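# Use held tongs to bag the long loaf

## Task

Using the tongs that one gripper is already holding, and never letting either gripper touch the loaf, get the long loaf inside the paper bag. At the end the bag must be upright and open, the tongs must not be touching it, and the jar must still be upright on the tray. The loaf should not fall from much higher than the bag's own height. The bag must not be dropped or put down roughly.

## Robot and tools

Robot: two arms, left_arm and right_arm, each with a parallel two-finger gripper and a wrist camera. In the scene frame the origin sits at table-top height halfway between the two nominal bases, +z points up, +x points out over the table, and left_arm is on the +y side. Calibrated bases: left_arm at (-0.026, +0.271, +0.015) m, quat_wxyz (+1.000, 0, 0, +0.007); right_arm at (-0.048, -0.321, +0.024) m, quat_wxyz (+1.000, 0, 0, +0.023). Both have +z up. Every hand position, orientation, velocity and target for an arm, and that arm's wrist camera pose, is given in that arm's own base frame. The fixed cameras and the table use the scene frame. A gripper's fingers point along its +z axis and spread along its y axis. end_effector_position is the spot between the finger pads, roughly 1 cm behind the tips. Reported poses can be a few centimetres off, more so at long reach.

The row format is used by every motion tool. A row is one flat list of 16 numbers covering both arms: left_arm x, y, z, qw, qx, qy, qz, opening, then right_arm in the same order. You must send all 16 even if only one arm should move. x, y, z are an absolute gripper position in metres, and qw..qz an absolute orientation with w first. Both are in that arm's base frame. They are never offsets. Opening runs from -1 (closed) to +1 (fully open, 0.094 m) and is an absolute command. To keep an arm still, repeat its last reported pose exactly, with the opening it should have. To keep a gripper's orientation, repeat the same quaternion every row rather than copying the drifted reading. Resending the present tool command leaves a gripper unchanged. A 0 is a real half-open command.

execute_actions(actions, cameras): actions is a list of actions. Each action is a table of 1 to 15 rows, and each row lasts one 1/30 s step. A short table repeats its last row until all 15 steps have run, so one action takes 0.5 s. An action is rejected for both arms if any target lies more than 0.6 m from that gripper's current position along any of the gripper's own axes. If the first action fails this check against the last reported state, or any action is malformed, the whole call is rejected. Each step the controller limits the command to 100 mm and 20 degrees from the measured pose, so far targets take several actions. After a call, each arm heads for its "Hand target" line, which may stop short of what you asked. An empty list just returns full state and images. cameras chooses images: null or omitted or ["all"] gives all, and [] gives none.

move(target, speed, blend, opening_speed, blocking, cameras): drives each gripper in a straight line from its Hand target to a target. target is one 16-number row, or a list of up to 15 rows taken as waypoints, all within 10 s. The 0.6 m check does not apply. speed is m/s, from 0.002 to 0.5, default 0.25, and turning is capped at twice that in rad/s. Give one value, or one per waypoint. blend, in metres, rounds corners at intermediate waypoints; 0 stops at each. opening_speed is in scale units per second, at least 0.2. Use a low value to close gently. Openings in the first row start right away; openings in later rows are applied only once the arms stop there. blocking=false returns after about 0.5 s while the move runs on, and a new move takes over from it. Paths do not avoid obstacles or the other arm. Grippers lag and overshoot more at speed. Do not route a path close to an arm's own base, since its shoulder posture may flip; go around it. The result adds a "move:" line. The ending can be done, off_target, moving, held or fault, and the line also shows which limits acted (paced means clipped, held means steps withheld). An arm not named in the ending is done, within 10 mm and 2 degrees. done does not tell you whether anything is being touched.

wait(seconds 0–10, cameras) lets time pass while the last commands hold. stop(cameras) brakes a running move; it needs braking room. zoom_image(camera, region [x0,y0,x1,y1] in pixels, at most 504x504) gives a close view of the latest image. The camera names are cam_head_left, cam_head_right, cam_high, cam_low, cam_left_wrist and cam_right_wrist, all 896x504. read_manual gives licence texts only. finished_scene(scene) ends the scene for good. The goal must hold without the robot, and tool calls after it in the same reply go to the next scene.

Result lines give each arm's end_effector_position and end_effector_quat_wxyz, and the Hand target when the arm is not yet at its command. They also give joint positions, where the last value is the finger gap in metres, plus joint torques and velocities (omitted when only noise). grip_measured is the measured opening on the command scale. It reads slightly wide when empty and below the part's width when squeezing. grip_effort_nm is the gripper motor effort, with negative meaning closing; it is not the pad force. Tool commands shows the current gripper commands. Action results also list positions at some control steps. A MOTOR HOT line appears at 75 °C. At 90 °C that arm folds away and stops working for the rest of the scene, and at 100 °C it goes limp.

Cautions: the tongs are already in one gripper, so keep that gripper closed on them until the loaf is in the bag. Do not let the grippers touch the loaf. Lower the loaf near the bag's rim before releasing it. Handle the bag gently and never drop it. Keep the jar upright on the tray. Nothing may end up off the table. Avoid fast contacts, and do not command targets far past a contact, because that presses hard. Keep the arms apart, since a collision between them can fail the scene. Avoid holding stretched or straining poses for long, which heats the motors. A rest error of a centimetre or so comes from friction and does not mean contact. Objects may occasionally be nudged by outside pushes.

Each tool is called after "Request:" as a command line: name --argument value for each argument, lists and objects as JSON in quotes; but a table of rows of numbers goes row by row, as --pt "numbers of a row", without its own name.

## Session

Request:
execute_actions --actions '[]'

Scene clock: 0.00 s.
left_arm: end_effector_position=(+0.3487, +0.1730, +0.2050) grip_measured=-0.283 grip_effort_nm=n/a end_effector_quat_wxyz=(+0.310, -0.085, +0.947, +0.026) | right_arm: end_effector_position=(+0.3816, +0.0009, +0.4072) grip_measured=+1.000 grip_effort_nm=n/a end_effector_quat_wxyz=(+0.707, +0.000, +0.707, +0.000)
Joint positions: left_arm=[0.561 1.492 1.352 -0.833 0.227 0.313 0.034] | right_arm=[0 1.047 1.047 0 0 0 0.094]
Joint velocities: within noise
Joint torques (N m): no reading
Heat: left arm: 37 °C; right arm: 39 °C.
Hand target: left_arm +0.3489, +0.1722, +0.2088; +0.314, -0.083, +0.945, +0.025 | right_arm +0.3797, +0.0009, +0.4087; +0.707, +0.000, +0.707, +0.000
Tool commands: left_gripper/opening=-0.286542 right_gripper/opening=+1.0

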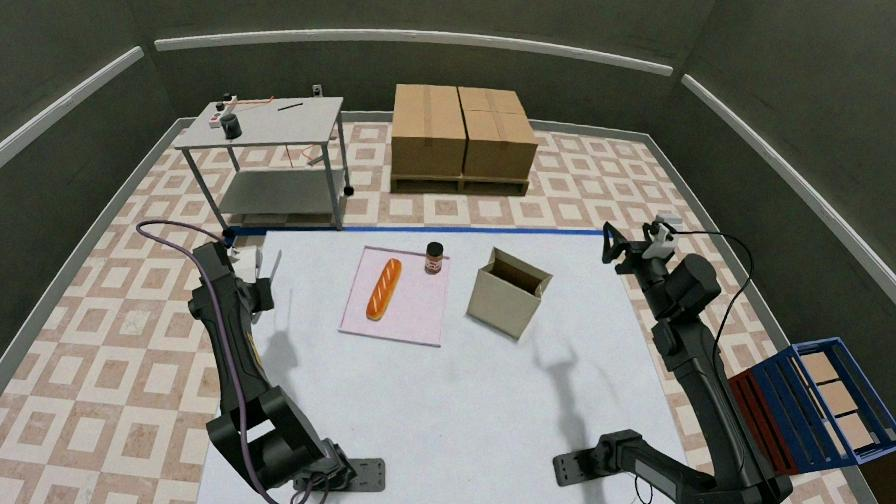

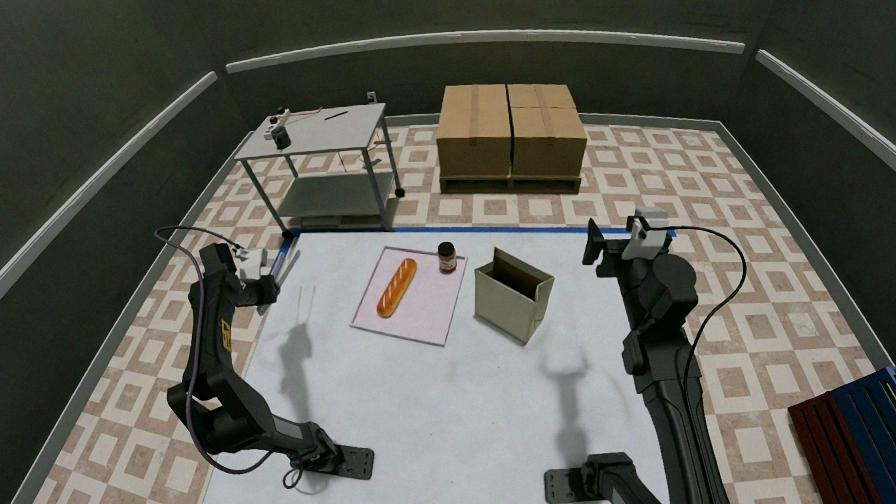

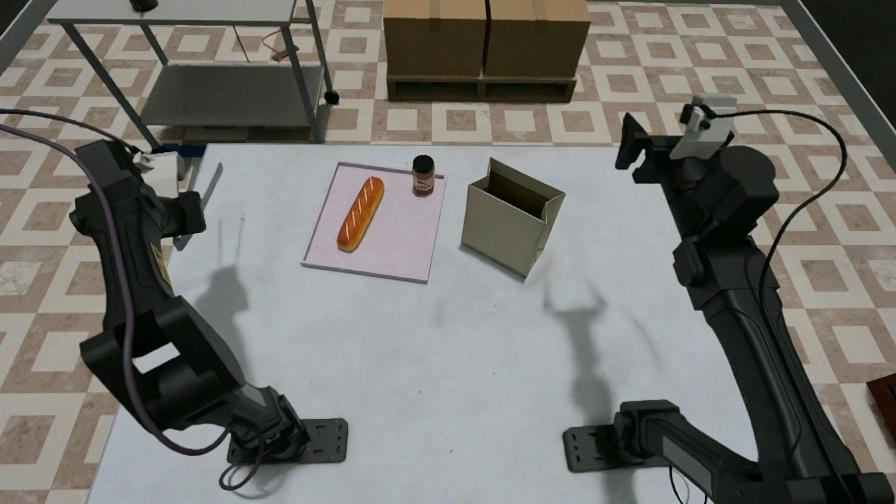

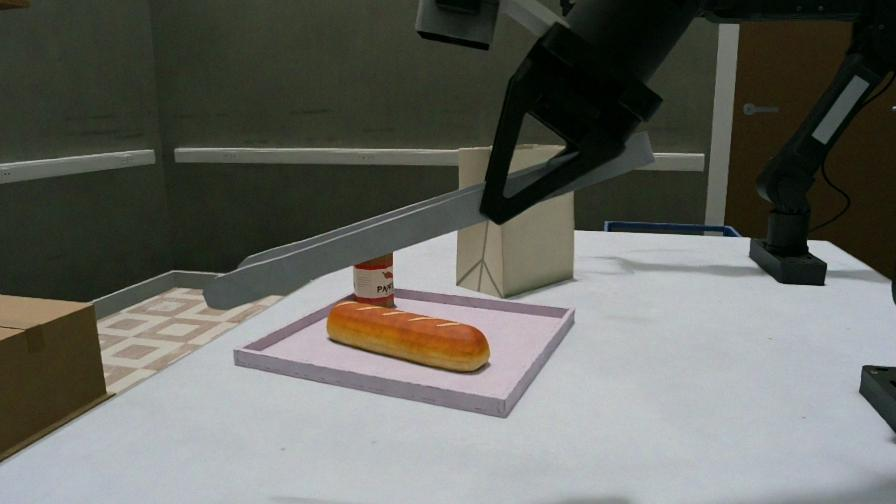

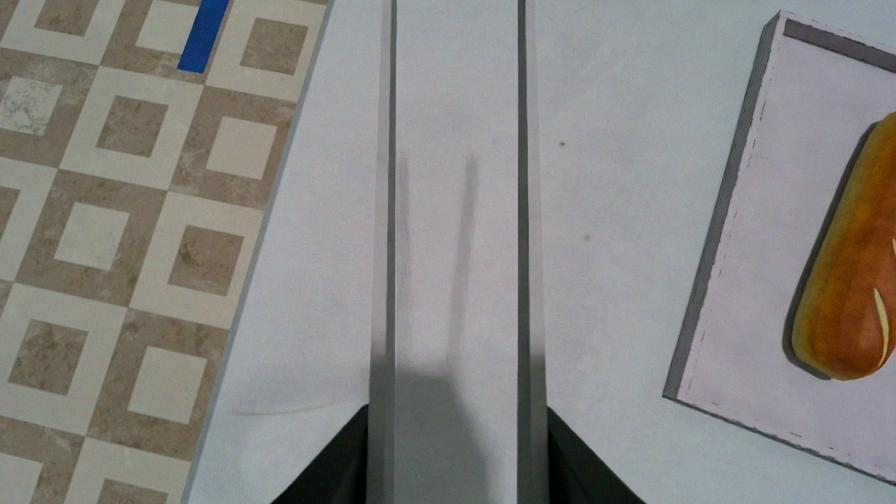

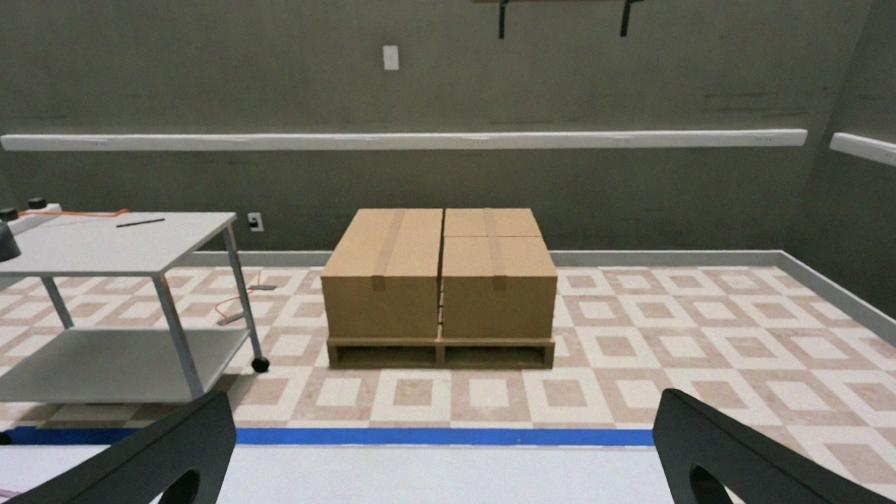

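Request:
zoom_image --camera "cam_low" --region '[190, 0, 690, 400]'

Request:
zoom_image --camera "cam_left_wrist" --region '[250, 0, 690, 504]'

Request:
zoom_image --camera "cam_high" --region '[60, 120, 260, 260]'

Request:
zoom_image --camera "cam_high" --region '[280, 130, 600, 300]'

Scaled by 1.008.

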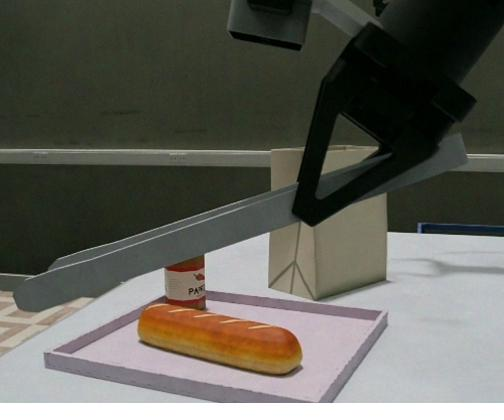

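Scaled by 1.000.

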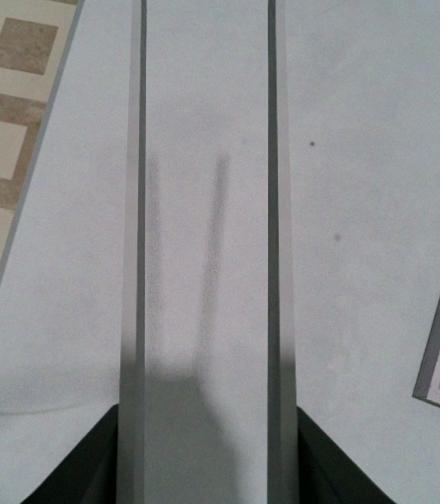

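Scaled by 2.520.

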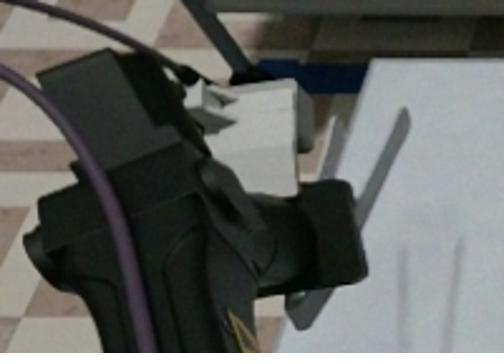

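Scaled by 1.575.

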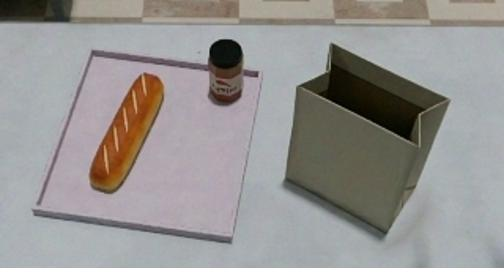

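Request:
move --target '[0.4829, -0.0868, 0.281, 0, 0.1314, 0.9913, 0, -0.2865, 0.3816, 0.0009, 0.4072, 0.707, 0, 0.707, 0, 1]' --speed 0.15

Request:
zoom_image --camera "cam_low" --region '[250, 60, 650, 400]'

Request:
zoom_image --camera "cam_high" --region '[250, 60, 600, 300]'

Scene clock: 106.77 s.
left_arm: end_effector_position=(+0.4763, -0.0862, +0.2881) grip_measured=-0.283 grip_effort_nm=-0.212 end_effector_quat_wxyz=(+0.256, +0.135, +0.957, -0.007) | right_arm: end_effector_position=(+0.3816, +0.0009, +0.4074) grip_measured=+1.000 grip_effort_nm=0.007 end_effector_quat_wxyz=(+0.707, +0.000, +0.707, +0.000)
Joint positions: left_arm=[-0.184 2.218 2.744 -1.579 -0.007 0.098 0.034] | right_arm=[0 1.047 1.047 0.001 0 0 0.094]
Joint torques (N m): left_arm=[0.18 -10.43 6.83 1.1 0.01 -0.05] | right_arm=[-0.1 -2.81 8.81 1.92 -0.01 -0.01]
Heat: left arm: 42 °C; right arm: 46 °C.
Hand target: left_arm +0.4822, -0.0867, +0.2805; +0.251, +0.131, +0.959, -0.009 | right_arm +0.3816, +0.0008, +0.4072; +0.707, +0.000, +0.707, +0.000
Off the commanded pose: left_arm 0.010 m, 30 deg; orientation clipped | right_arm 0.000 m, 0 deg.
joint sent to its limit (left arm) — joint 4 (wrist pitch), lower limit. The joint targets are off in orientation, not in position.
move: off_target (left_arm); limits=paced
camera_calibration:
cam_left_wrist: T_world_to_cam=[[-0.252106, -0.963691, -0.0879887, 0.0682175], [-0.963693, 0.258287, -0.0676975, 0.539279], [0.0879659, 0.0677272, -0.993818, 0.34017], [0, 0, 0, 1]]
cam_right_wrist: T_world_to_cam=[[-0.00465785, -0.999841, 0.0172265, -0.00295019], [-0.425242, -0.013611, -0.904977, 0.570775], [0.905068, -0.0115407, -0.425111, -0.0842515], [0, 0, 0, 1]]

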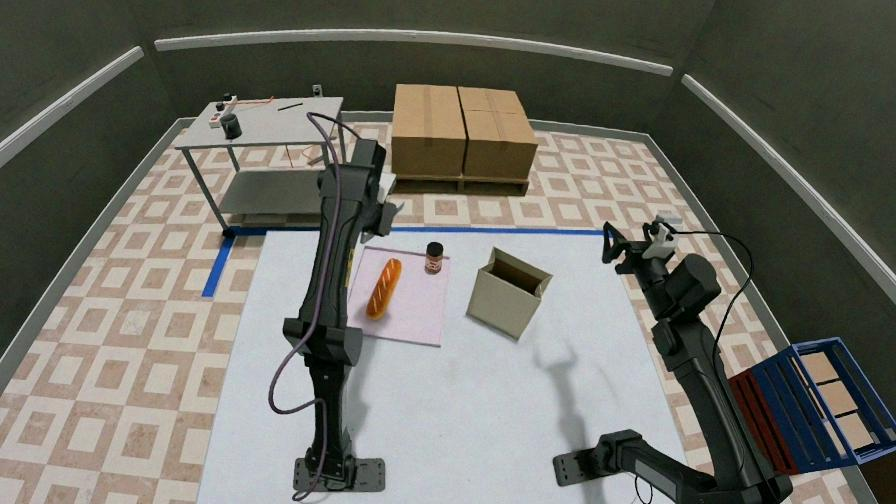

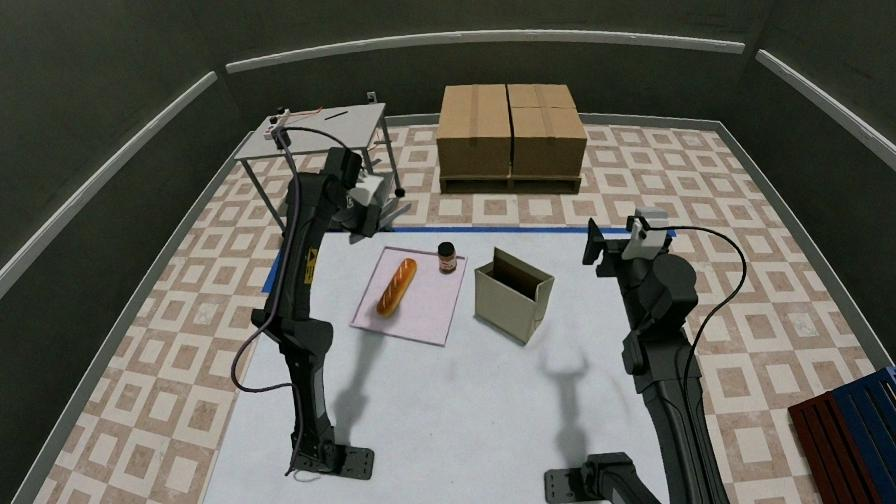

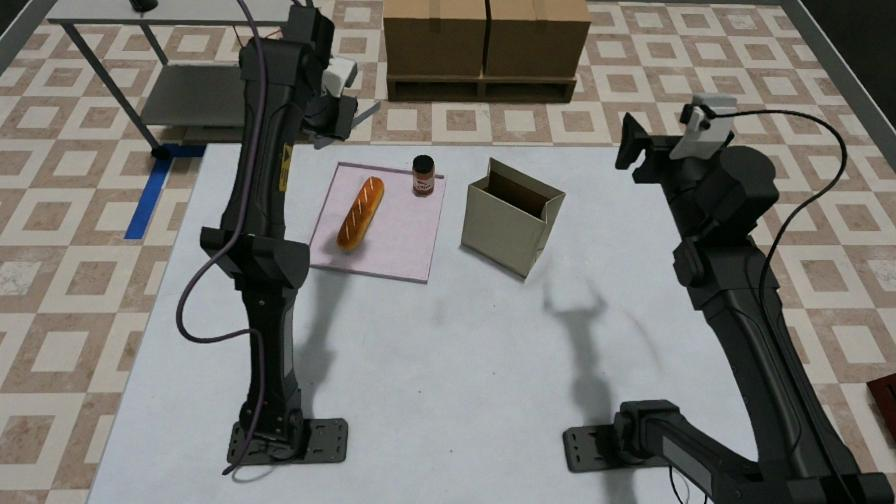

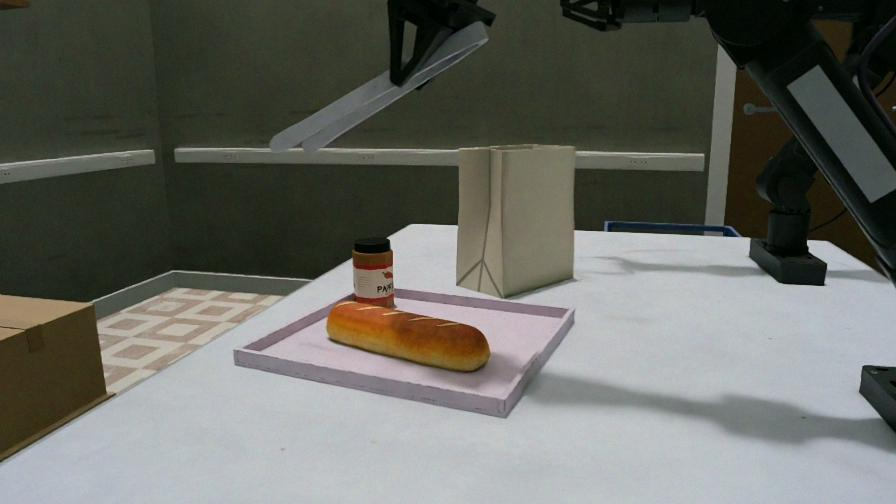

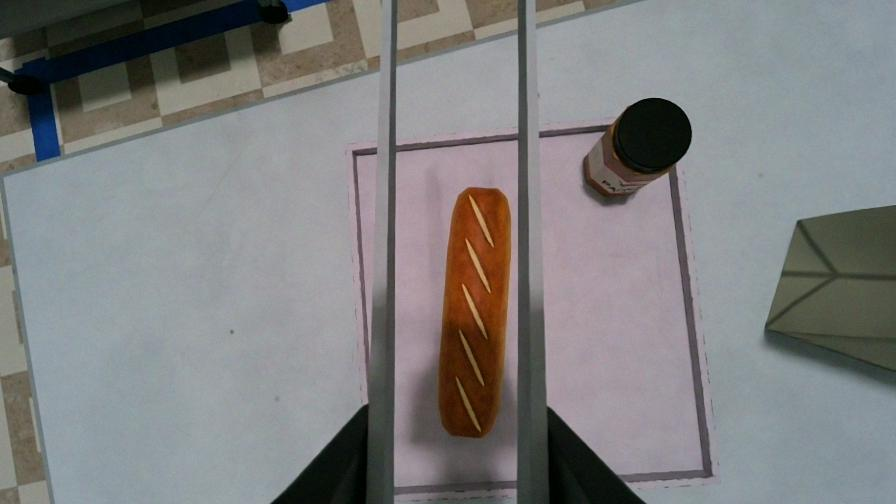

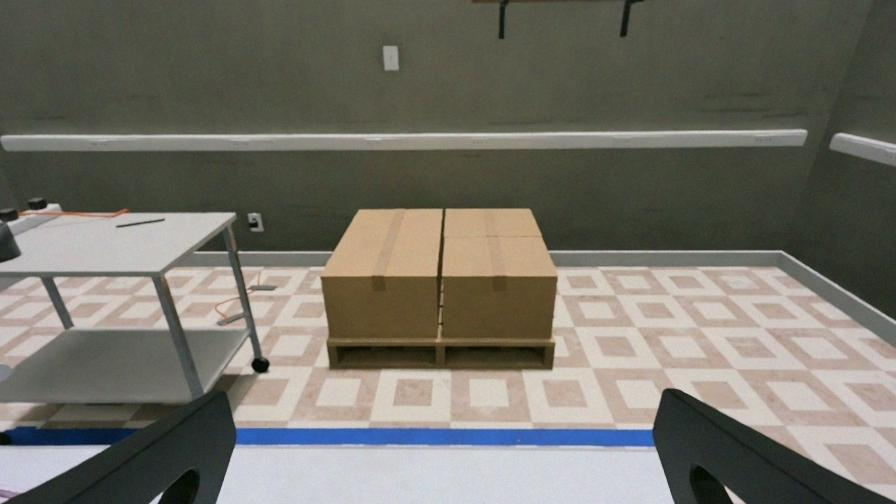

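Scaled by 1.260.

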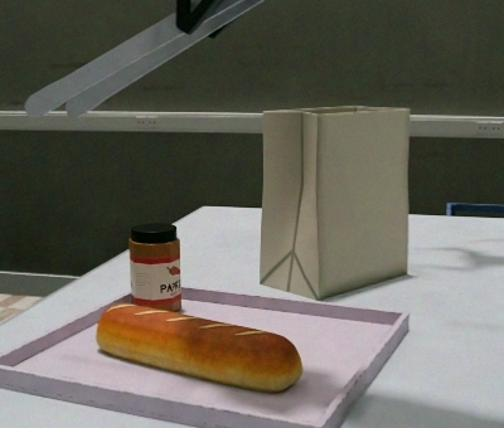

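Scaled by 1.440.

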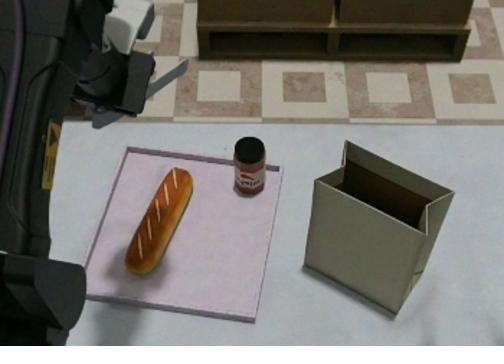

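Request:
move --target '[0.432, -0.063, 0.20, 0.171, 0.171, 0.9698, -0.0301, -0.2865, 0.3, -0.1, 0.36, 0.707, 0, 0.707, 0, 1]' --speed 0.15

Request:
zoom_image --camera "cam_low" --region '[250, 60, 650, 400]'

Scene clock: 142.60 s.
left_arm: end_effector_position=(+0.4338, -0.0635, +0.1844) grip_measured=-0.283 grip_effort_nm=-0.208 end_effector_quat_wxyz=(+0.146, +0.168, +0.974, -0.028) | right_arm: end_effector_position=(+0.3021, -0.1006, +0.3650) grip_measured=+1.000 grip_effort_nm=0.007 end_effector_quat_wxyz=(+0.709, +0.000, +0.705, -0.003)
Joint positions: left_arm=[-0.119 1.969 1.969 -1.28 0.07 0.212 0.034] | right_arm=[-0.685 0.829 0.789 0.047 -0.682 0 0.094]
Joint torques (N m): left_arm=[0.29 -16.94 4.42 0.96 0.14 0.12] | right_arm=[-0.87 -1.66 7.24 1.79 -0.11 -0.01]
Hand target: left_arm +0.4318, -0.0630, +0.1999; +0.170, +0.171, +0.970, -0.030 | right_arm +0.3002, -0.1000, +0.3600; +0.707, +0.000, +0.707, +0.000
Off the commanded pose: left_arm 0.016 m, 3 deg | right_arm 0.005 m, 0 deg.
move: off_target (left_arm)
camera_calibration:
cam_left_wrist: T_world_to_cam=[[-0.332959, -0.942492, -0.0291027, 0.0957339], [-0.933887, 0.325338, 0.148355, 0.436989], [-0.130355, 0.0765748, -0.988506, 0.33362], [0, 0, 0, 1]]
cam_right_wrist: T_world_to_cam=[[-0.00780976, -0.999738, 0.0215247, -0.104679], [-0.420585, -0.0162448, -0.907108, 0.49637], [0.907219, -0.0161373, -0.420348, -0.034339], [0, 0, 0, 1]]

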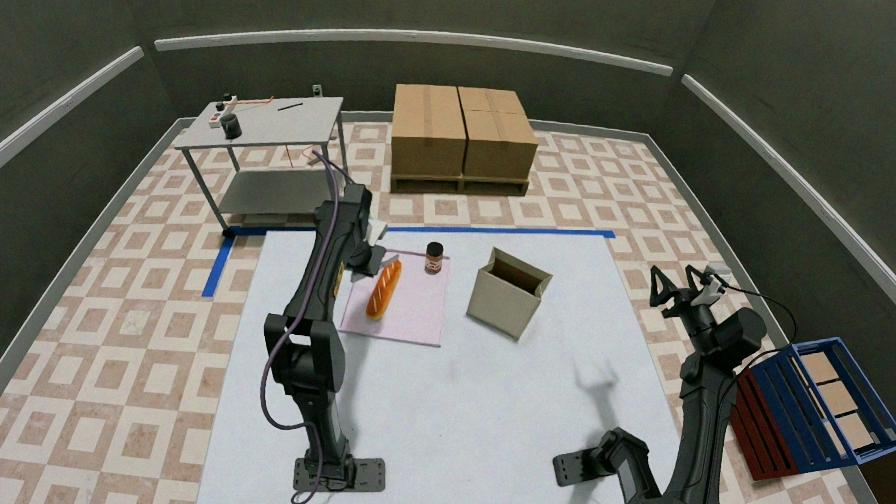

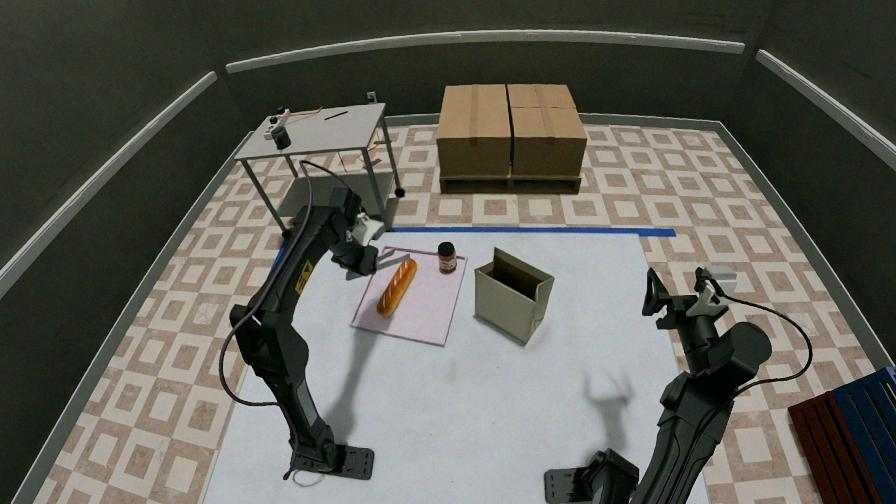

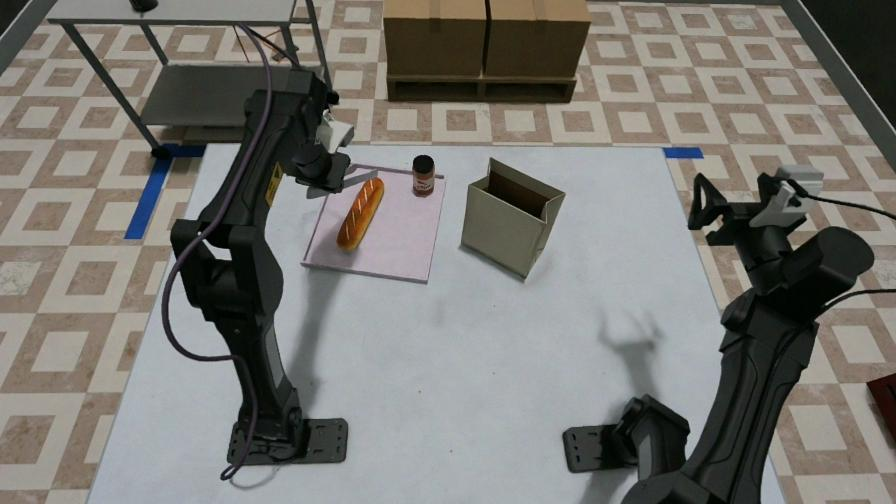

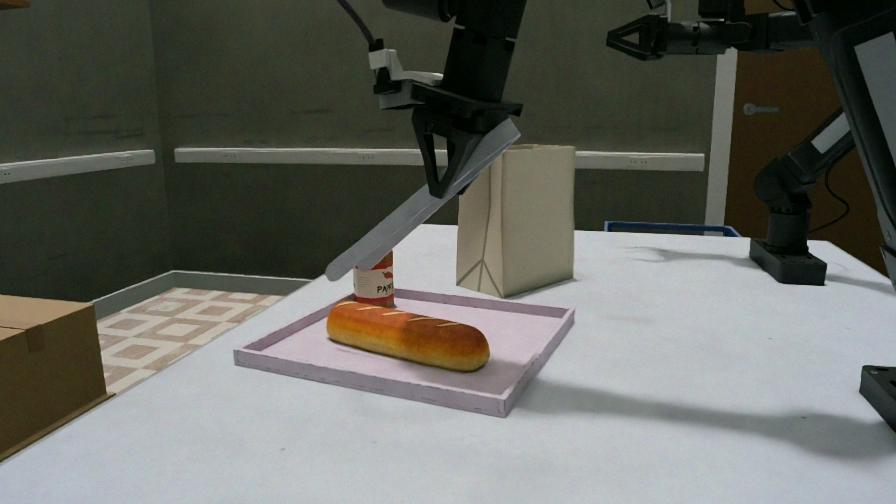

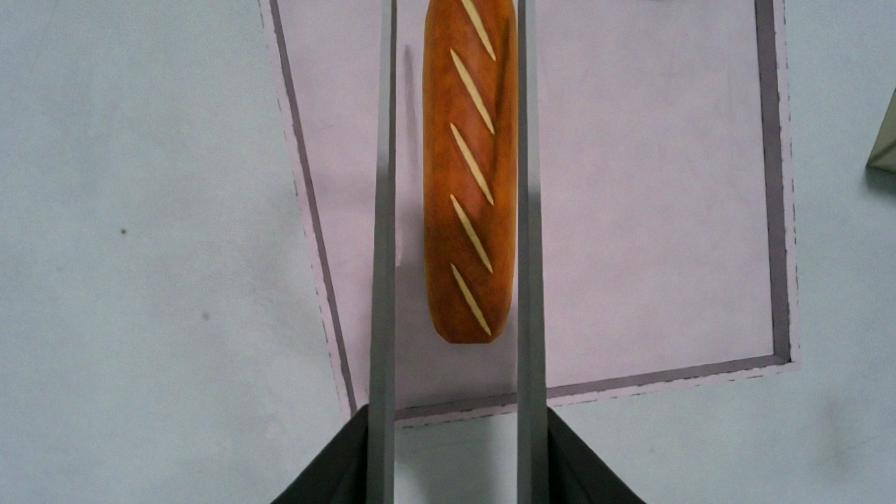

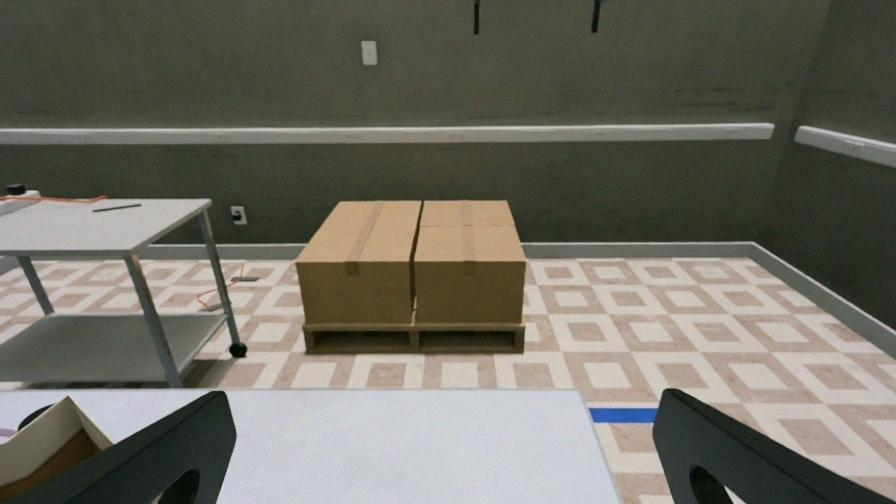

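Scaled by 1.260.

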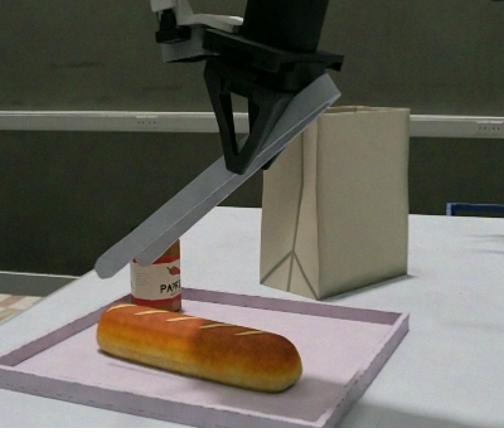

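Request:
move --target '[0.4293, -0.0705, 0.145, 0.171, 0.171, 0.9698, -0.0301, -0.2865, 0.3, -0.1, 0.36, 0.707, 0, 0.707, 0, 1]' --speed 0.08 --cameras '["cam_low","cam_left_wrist","cam_high"]'

Request:
zoom_image --camera "cam_low" --region '[300, 160, 600, 400]'

Scene clock: 165.97 s.
left_arm: end_effector_position=(+0.4303, -0.0680, +0.1279) grip_measured=-0.283 grip_effort_nm=-0.208 end_effector_quat_wxyz=(+0.144, +0.172, +0.974, -0.029) | right_arm: end_effector_position=(+0.3021, -0.1004, +0.3652) grip_measured=+1.000 grip_effort_nm=0.012 end_effector_quat_wxyz=(+0.709, -0.001, +0.705, -0.003)
Joint positions: left_arm=[-0.13 1.931 1.691 -1.043 0.071 0.21 0.034] | right_arm=[-0.685 0.829 0.789 0.048 -0.683 0 0.094]
Joint torques (N m): left_arm=[-0.31 -17.03 4.4 1 0.06 -0.09] | right_arm=[-0.85 -1.65 7.23 1.75 -0.12 -0.01]
Heat: left arm: 55 °C; right arm: 46 °C.
Hand target: left_arm +0.4292, -0.0705, +0.1447; +0.170, +0.171, +0.970, -0.030 | right_arm +0.3002, -0.1000, +0.3599; +0.707, +0.000, +0.707, +0.000
Off the commanded pose: left_arm 0.017 m, 3 deg | right_arm 0.006 m, 1 deg.
move: off_target (left_arm)
camera_calibration:
cam_left_wrist: T_world_to_cam=[[-0.3422, -0.939223, -0.027551, 0.0926715], [-0.930141, 0.334444, 0.151606, 0.442132], [-0.133177, 0.0775057, -0.988057, 0.278785], [0, 0, 0, 1]]
Images, in order: cam_high, cam_low, cam_left_wrist.

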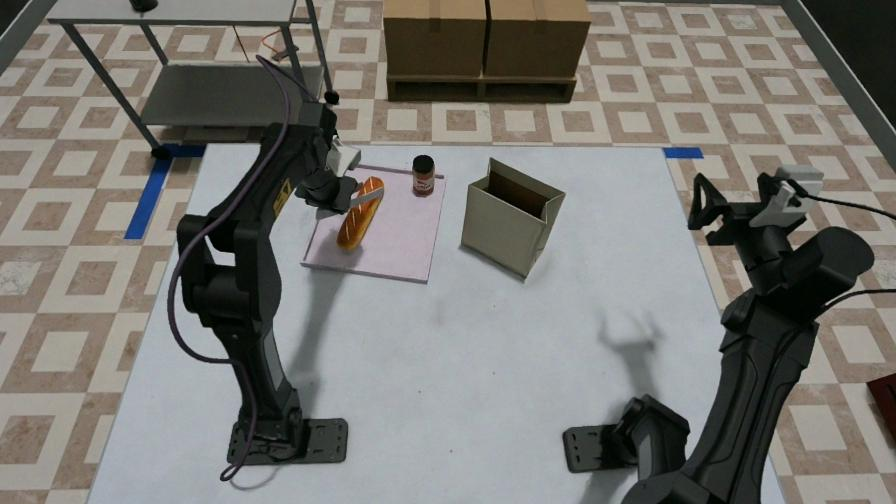

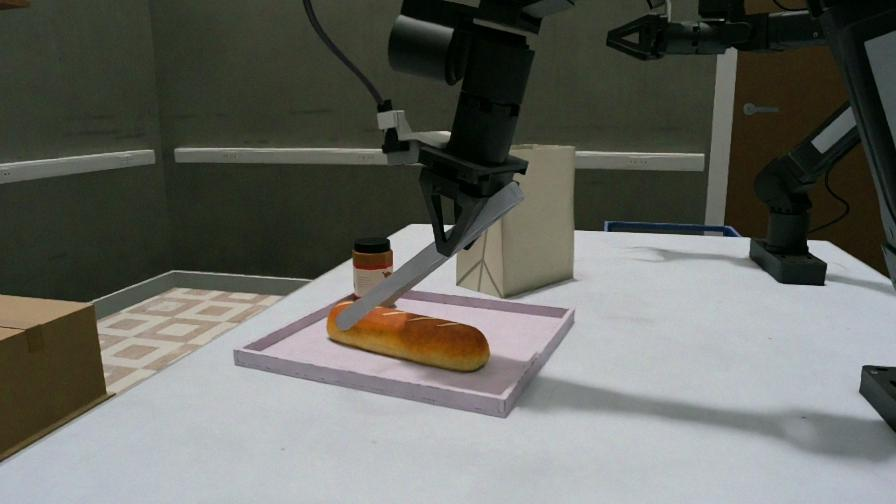

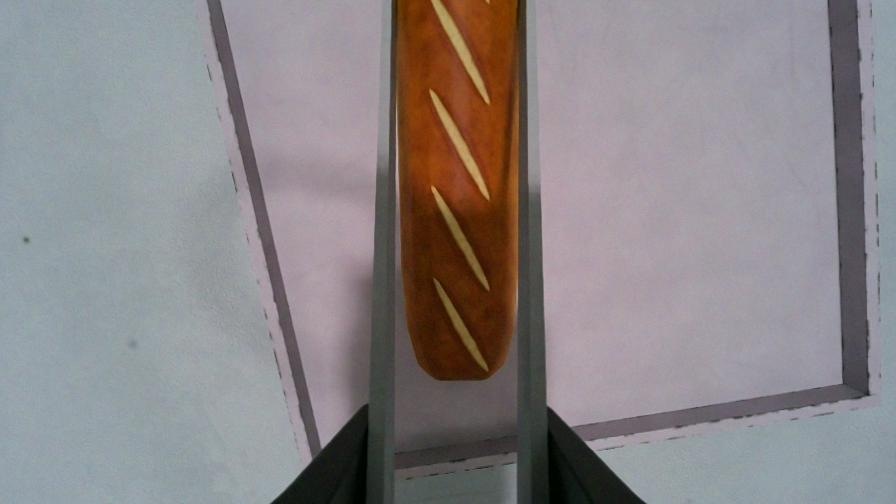

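Scaled by 1.680.

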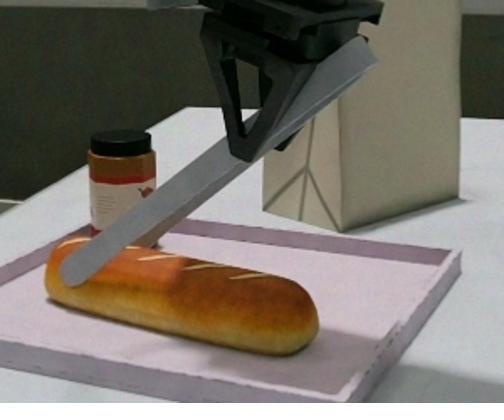

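Request:
move --target '[0.4283, -0.071, 0.133, 0.171, 0.171, 0.9698, -0.0301, -0.2865, 0.3, -0.1, 0.36, 0.707, 0, 0.707, 0, 1]' --speed 0.05 --cameras '[]'

Request:
move --target '[0.4283, -0.071, 0.133, 0.171, 0.171, 0.9698, -0.0301, -0.65, 0.3, -0.1, 0.36, 0.707, 0, 0.707, 0, 1]' --opening_speed 0.2 --cameras '["cam_low","cam_left_wrist"]'

Request:
zoom_image --camera "cam_low" --region '[300, 160, 600, 400]'

Scene clock: 180.20 s.
Off the commanded pose: left_arm 0.015 m, 3 deg | right_arm 0.006 m, 1 deg.
move: off_target (left_arm)

Scene clock: 182.23 s.
left_arm: end_effector_position=(+0.4298, -0.0680, +0.1180) grip_measured=-0.564 grip_effort_nm=-1.062 end_effector_quat_wxyz=(+0.148, +0.172, +0.973, -0.029) | right_arm: end_effector_position=(+0.3021, -0.1004, +0.3654) grip_measured=+1.000 grip_effort_nm=0.012 end_effector_quat_wxyz=(+0.710, -0.001, +0.705, -0.003)
Joint positions: left_arm=[-0.13 1.922 1.638 -0.991 0.071 0.208 0.02] | right_arm=[-0.685 0.829 0.789 0.049 -0.683 0 0.094]
Joint torques (N m): left_arm=[-0.54 -16.64 4.34 1.01 0.03 -0.06] | right_arm=[-0.85 -1.63 7.24 1.75 -0.11 -0.01]
Hand target: left_arm +0.4282, -0.0710, +0.1327; +0.170, +0.171, +0.970, -0.030 | right_arm +0.3002, -0.1000, +0.3600; +0.707, +0.000, +0.707, +0.000
Off the commanded pose: left_arm 0.015 m, 3 deg | right_arm 0.006 m, 1 deg.
move: off_target (left_arm)
camera_calibration:
cam_left_wrist: T_world_to_cam=[[-0.34027, -0.939889, -0.0287205, 0.0915734], [-0.931893, 0.332978, 0.143878, 0.444781], [-0.125666, 0.0757218, -0.989179, 0.265809], [0, 0, 0, 1]]
Images, in order: cam_low, cam_left_wrist.

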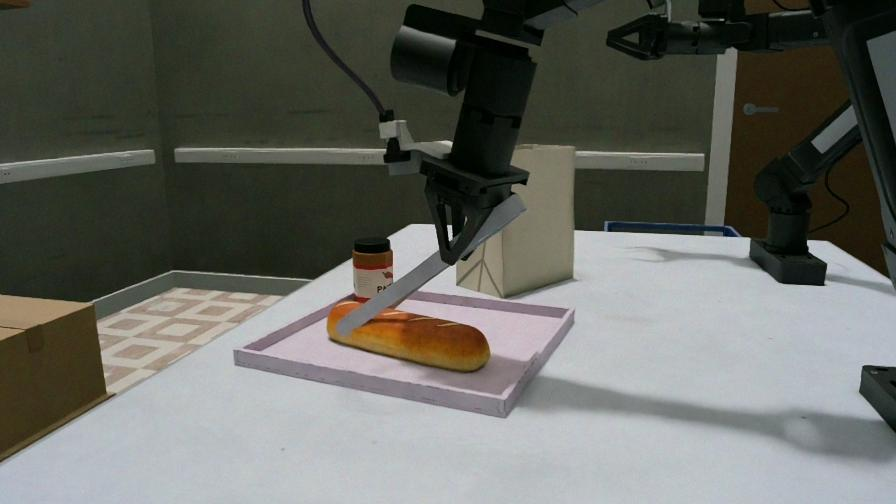

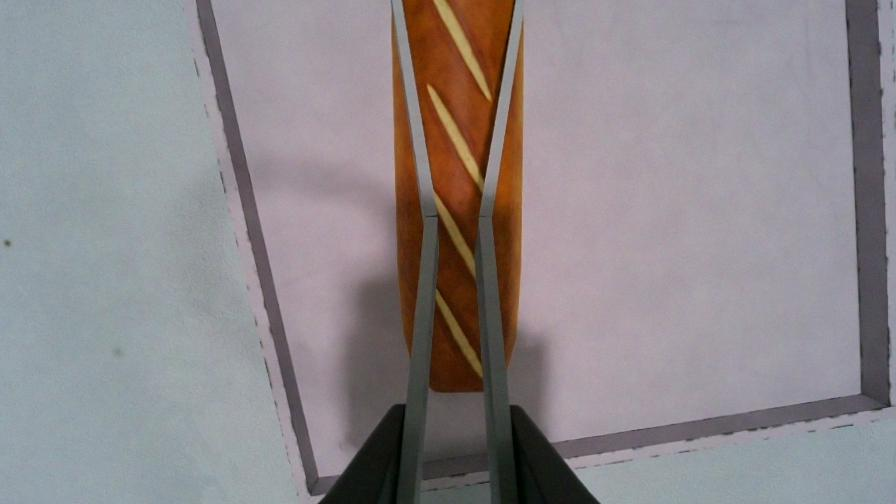

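Scaled by 1.680.

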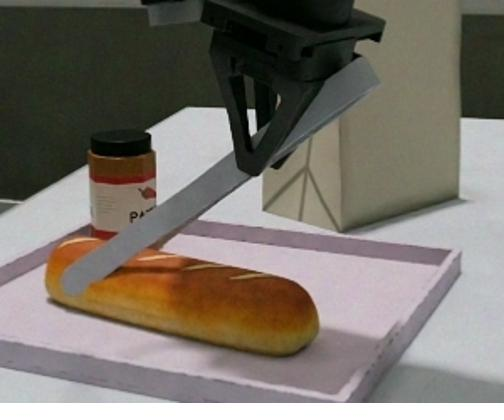

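Request:
move --target '[0.4283, -0.071, 0.20, 0.171, 0.171, 0.9698, -0.0301, -0.65, 0.3, -0.1, 0.36, 0.707, 0, 0.707, 0, 1]' --speed 0.08 --cameras '["cam_low","cam_left_wrist"]'

Scene clock: 191.53 s.
left_arm: end_effector_position=(+0.4249, -0.0673, +0.1828) grip_measured=-0.566 grip_effort_nm=-1.067 end_effector_quat_wxyz=(+0.150, +0.172, +0.973, -0.029) | right_arm: end_effector_position=(+0.3021, -0.1004, +0.3654) grip_measured=+1.000 grip_effort_nm=0.007 end_effector_quat_wxyz=(+0.710, -0.001, +0.705, -0.003)
Joint positions: left_arm=[-0.13 1.922 1.896 -1.246 0.071 0.208 0.02] | right_arm=[-0.685 0.829 0.789 0.049 -0.683 0 0.094]
Joint torques (N m): left_arm=[-0.49 -13.31 8.31 0.75 0.05 -0.09] | right_arm=[-0.87 -1.65 7.23 1.74 -0.11 -0.01]
Hand target: left_arm +0.4278, -0.0710, +0.1999; +0.171, +0.171, +0.970, -0.030 | right_arm +0.3002, -0.1001, +0.3599; +0.707, +0.000, +0.707, +0.000
Off the commanded pose: left_arm 0.018 m, 2 deg | right_arm 0.006 m, 1 deg.
move: off_target (left_arm)
camera_calibration:
cam_left_wrist: T_world_to_cam=[[-0.340204, -0.939898, -0.0292131, 0.0924308], [-0.932217, 0.333021, 0.141664, 0.431217], [-0.123421, 0.0754276, -0.989484, 0.328324], [0, 0, 0, 1]]
Images, in order: cam_low, cam_left_wrist.

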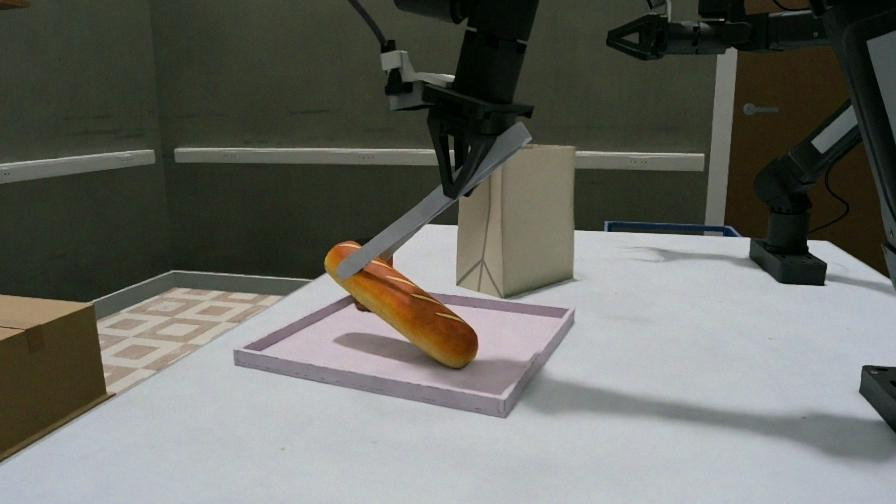

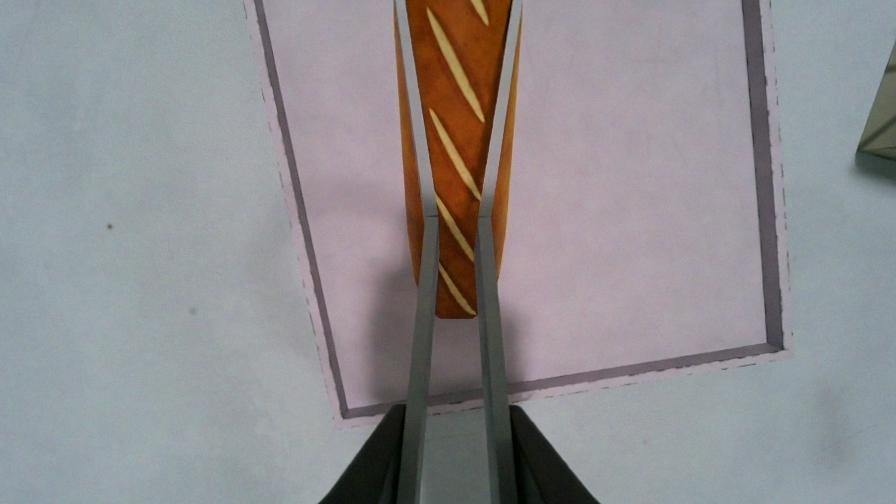

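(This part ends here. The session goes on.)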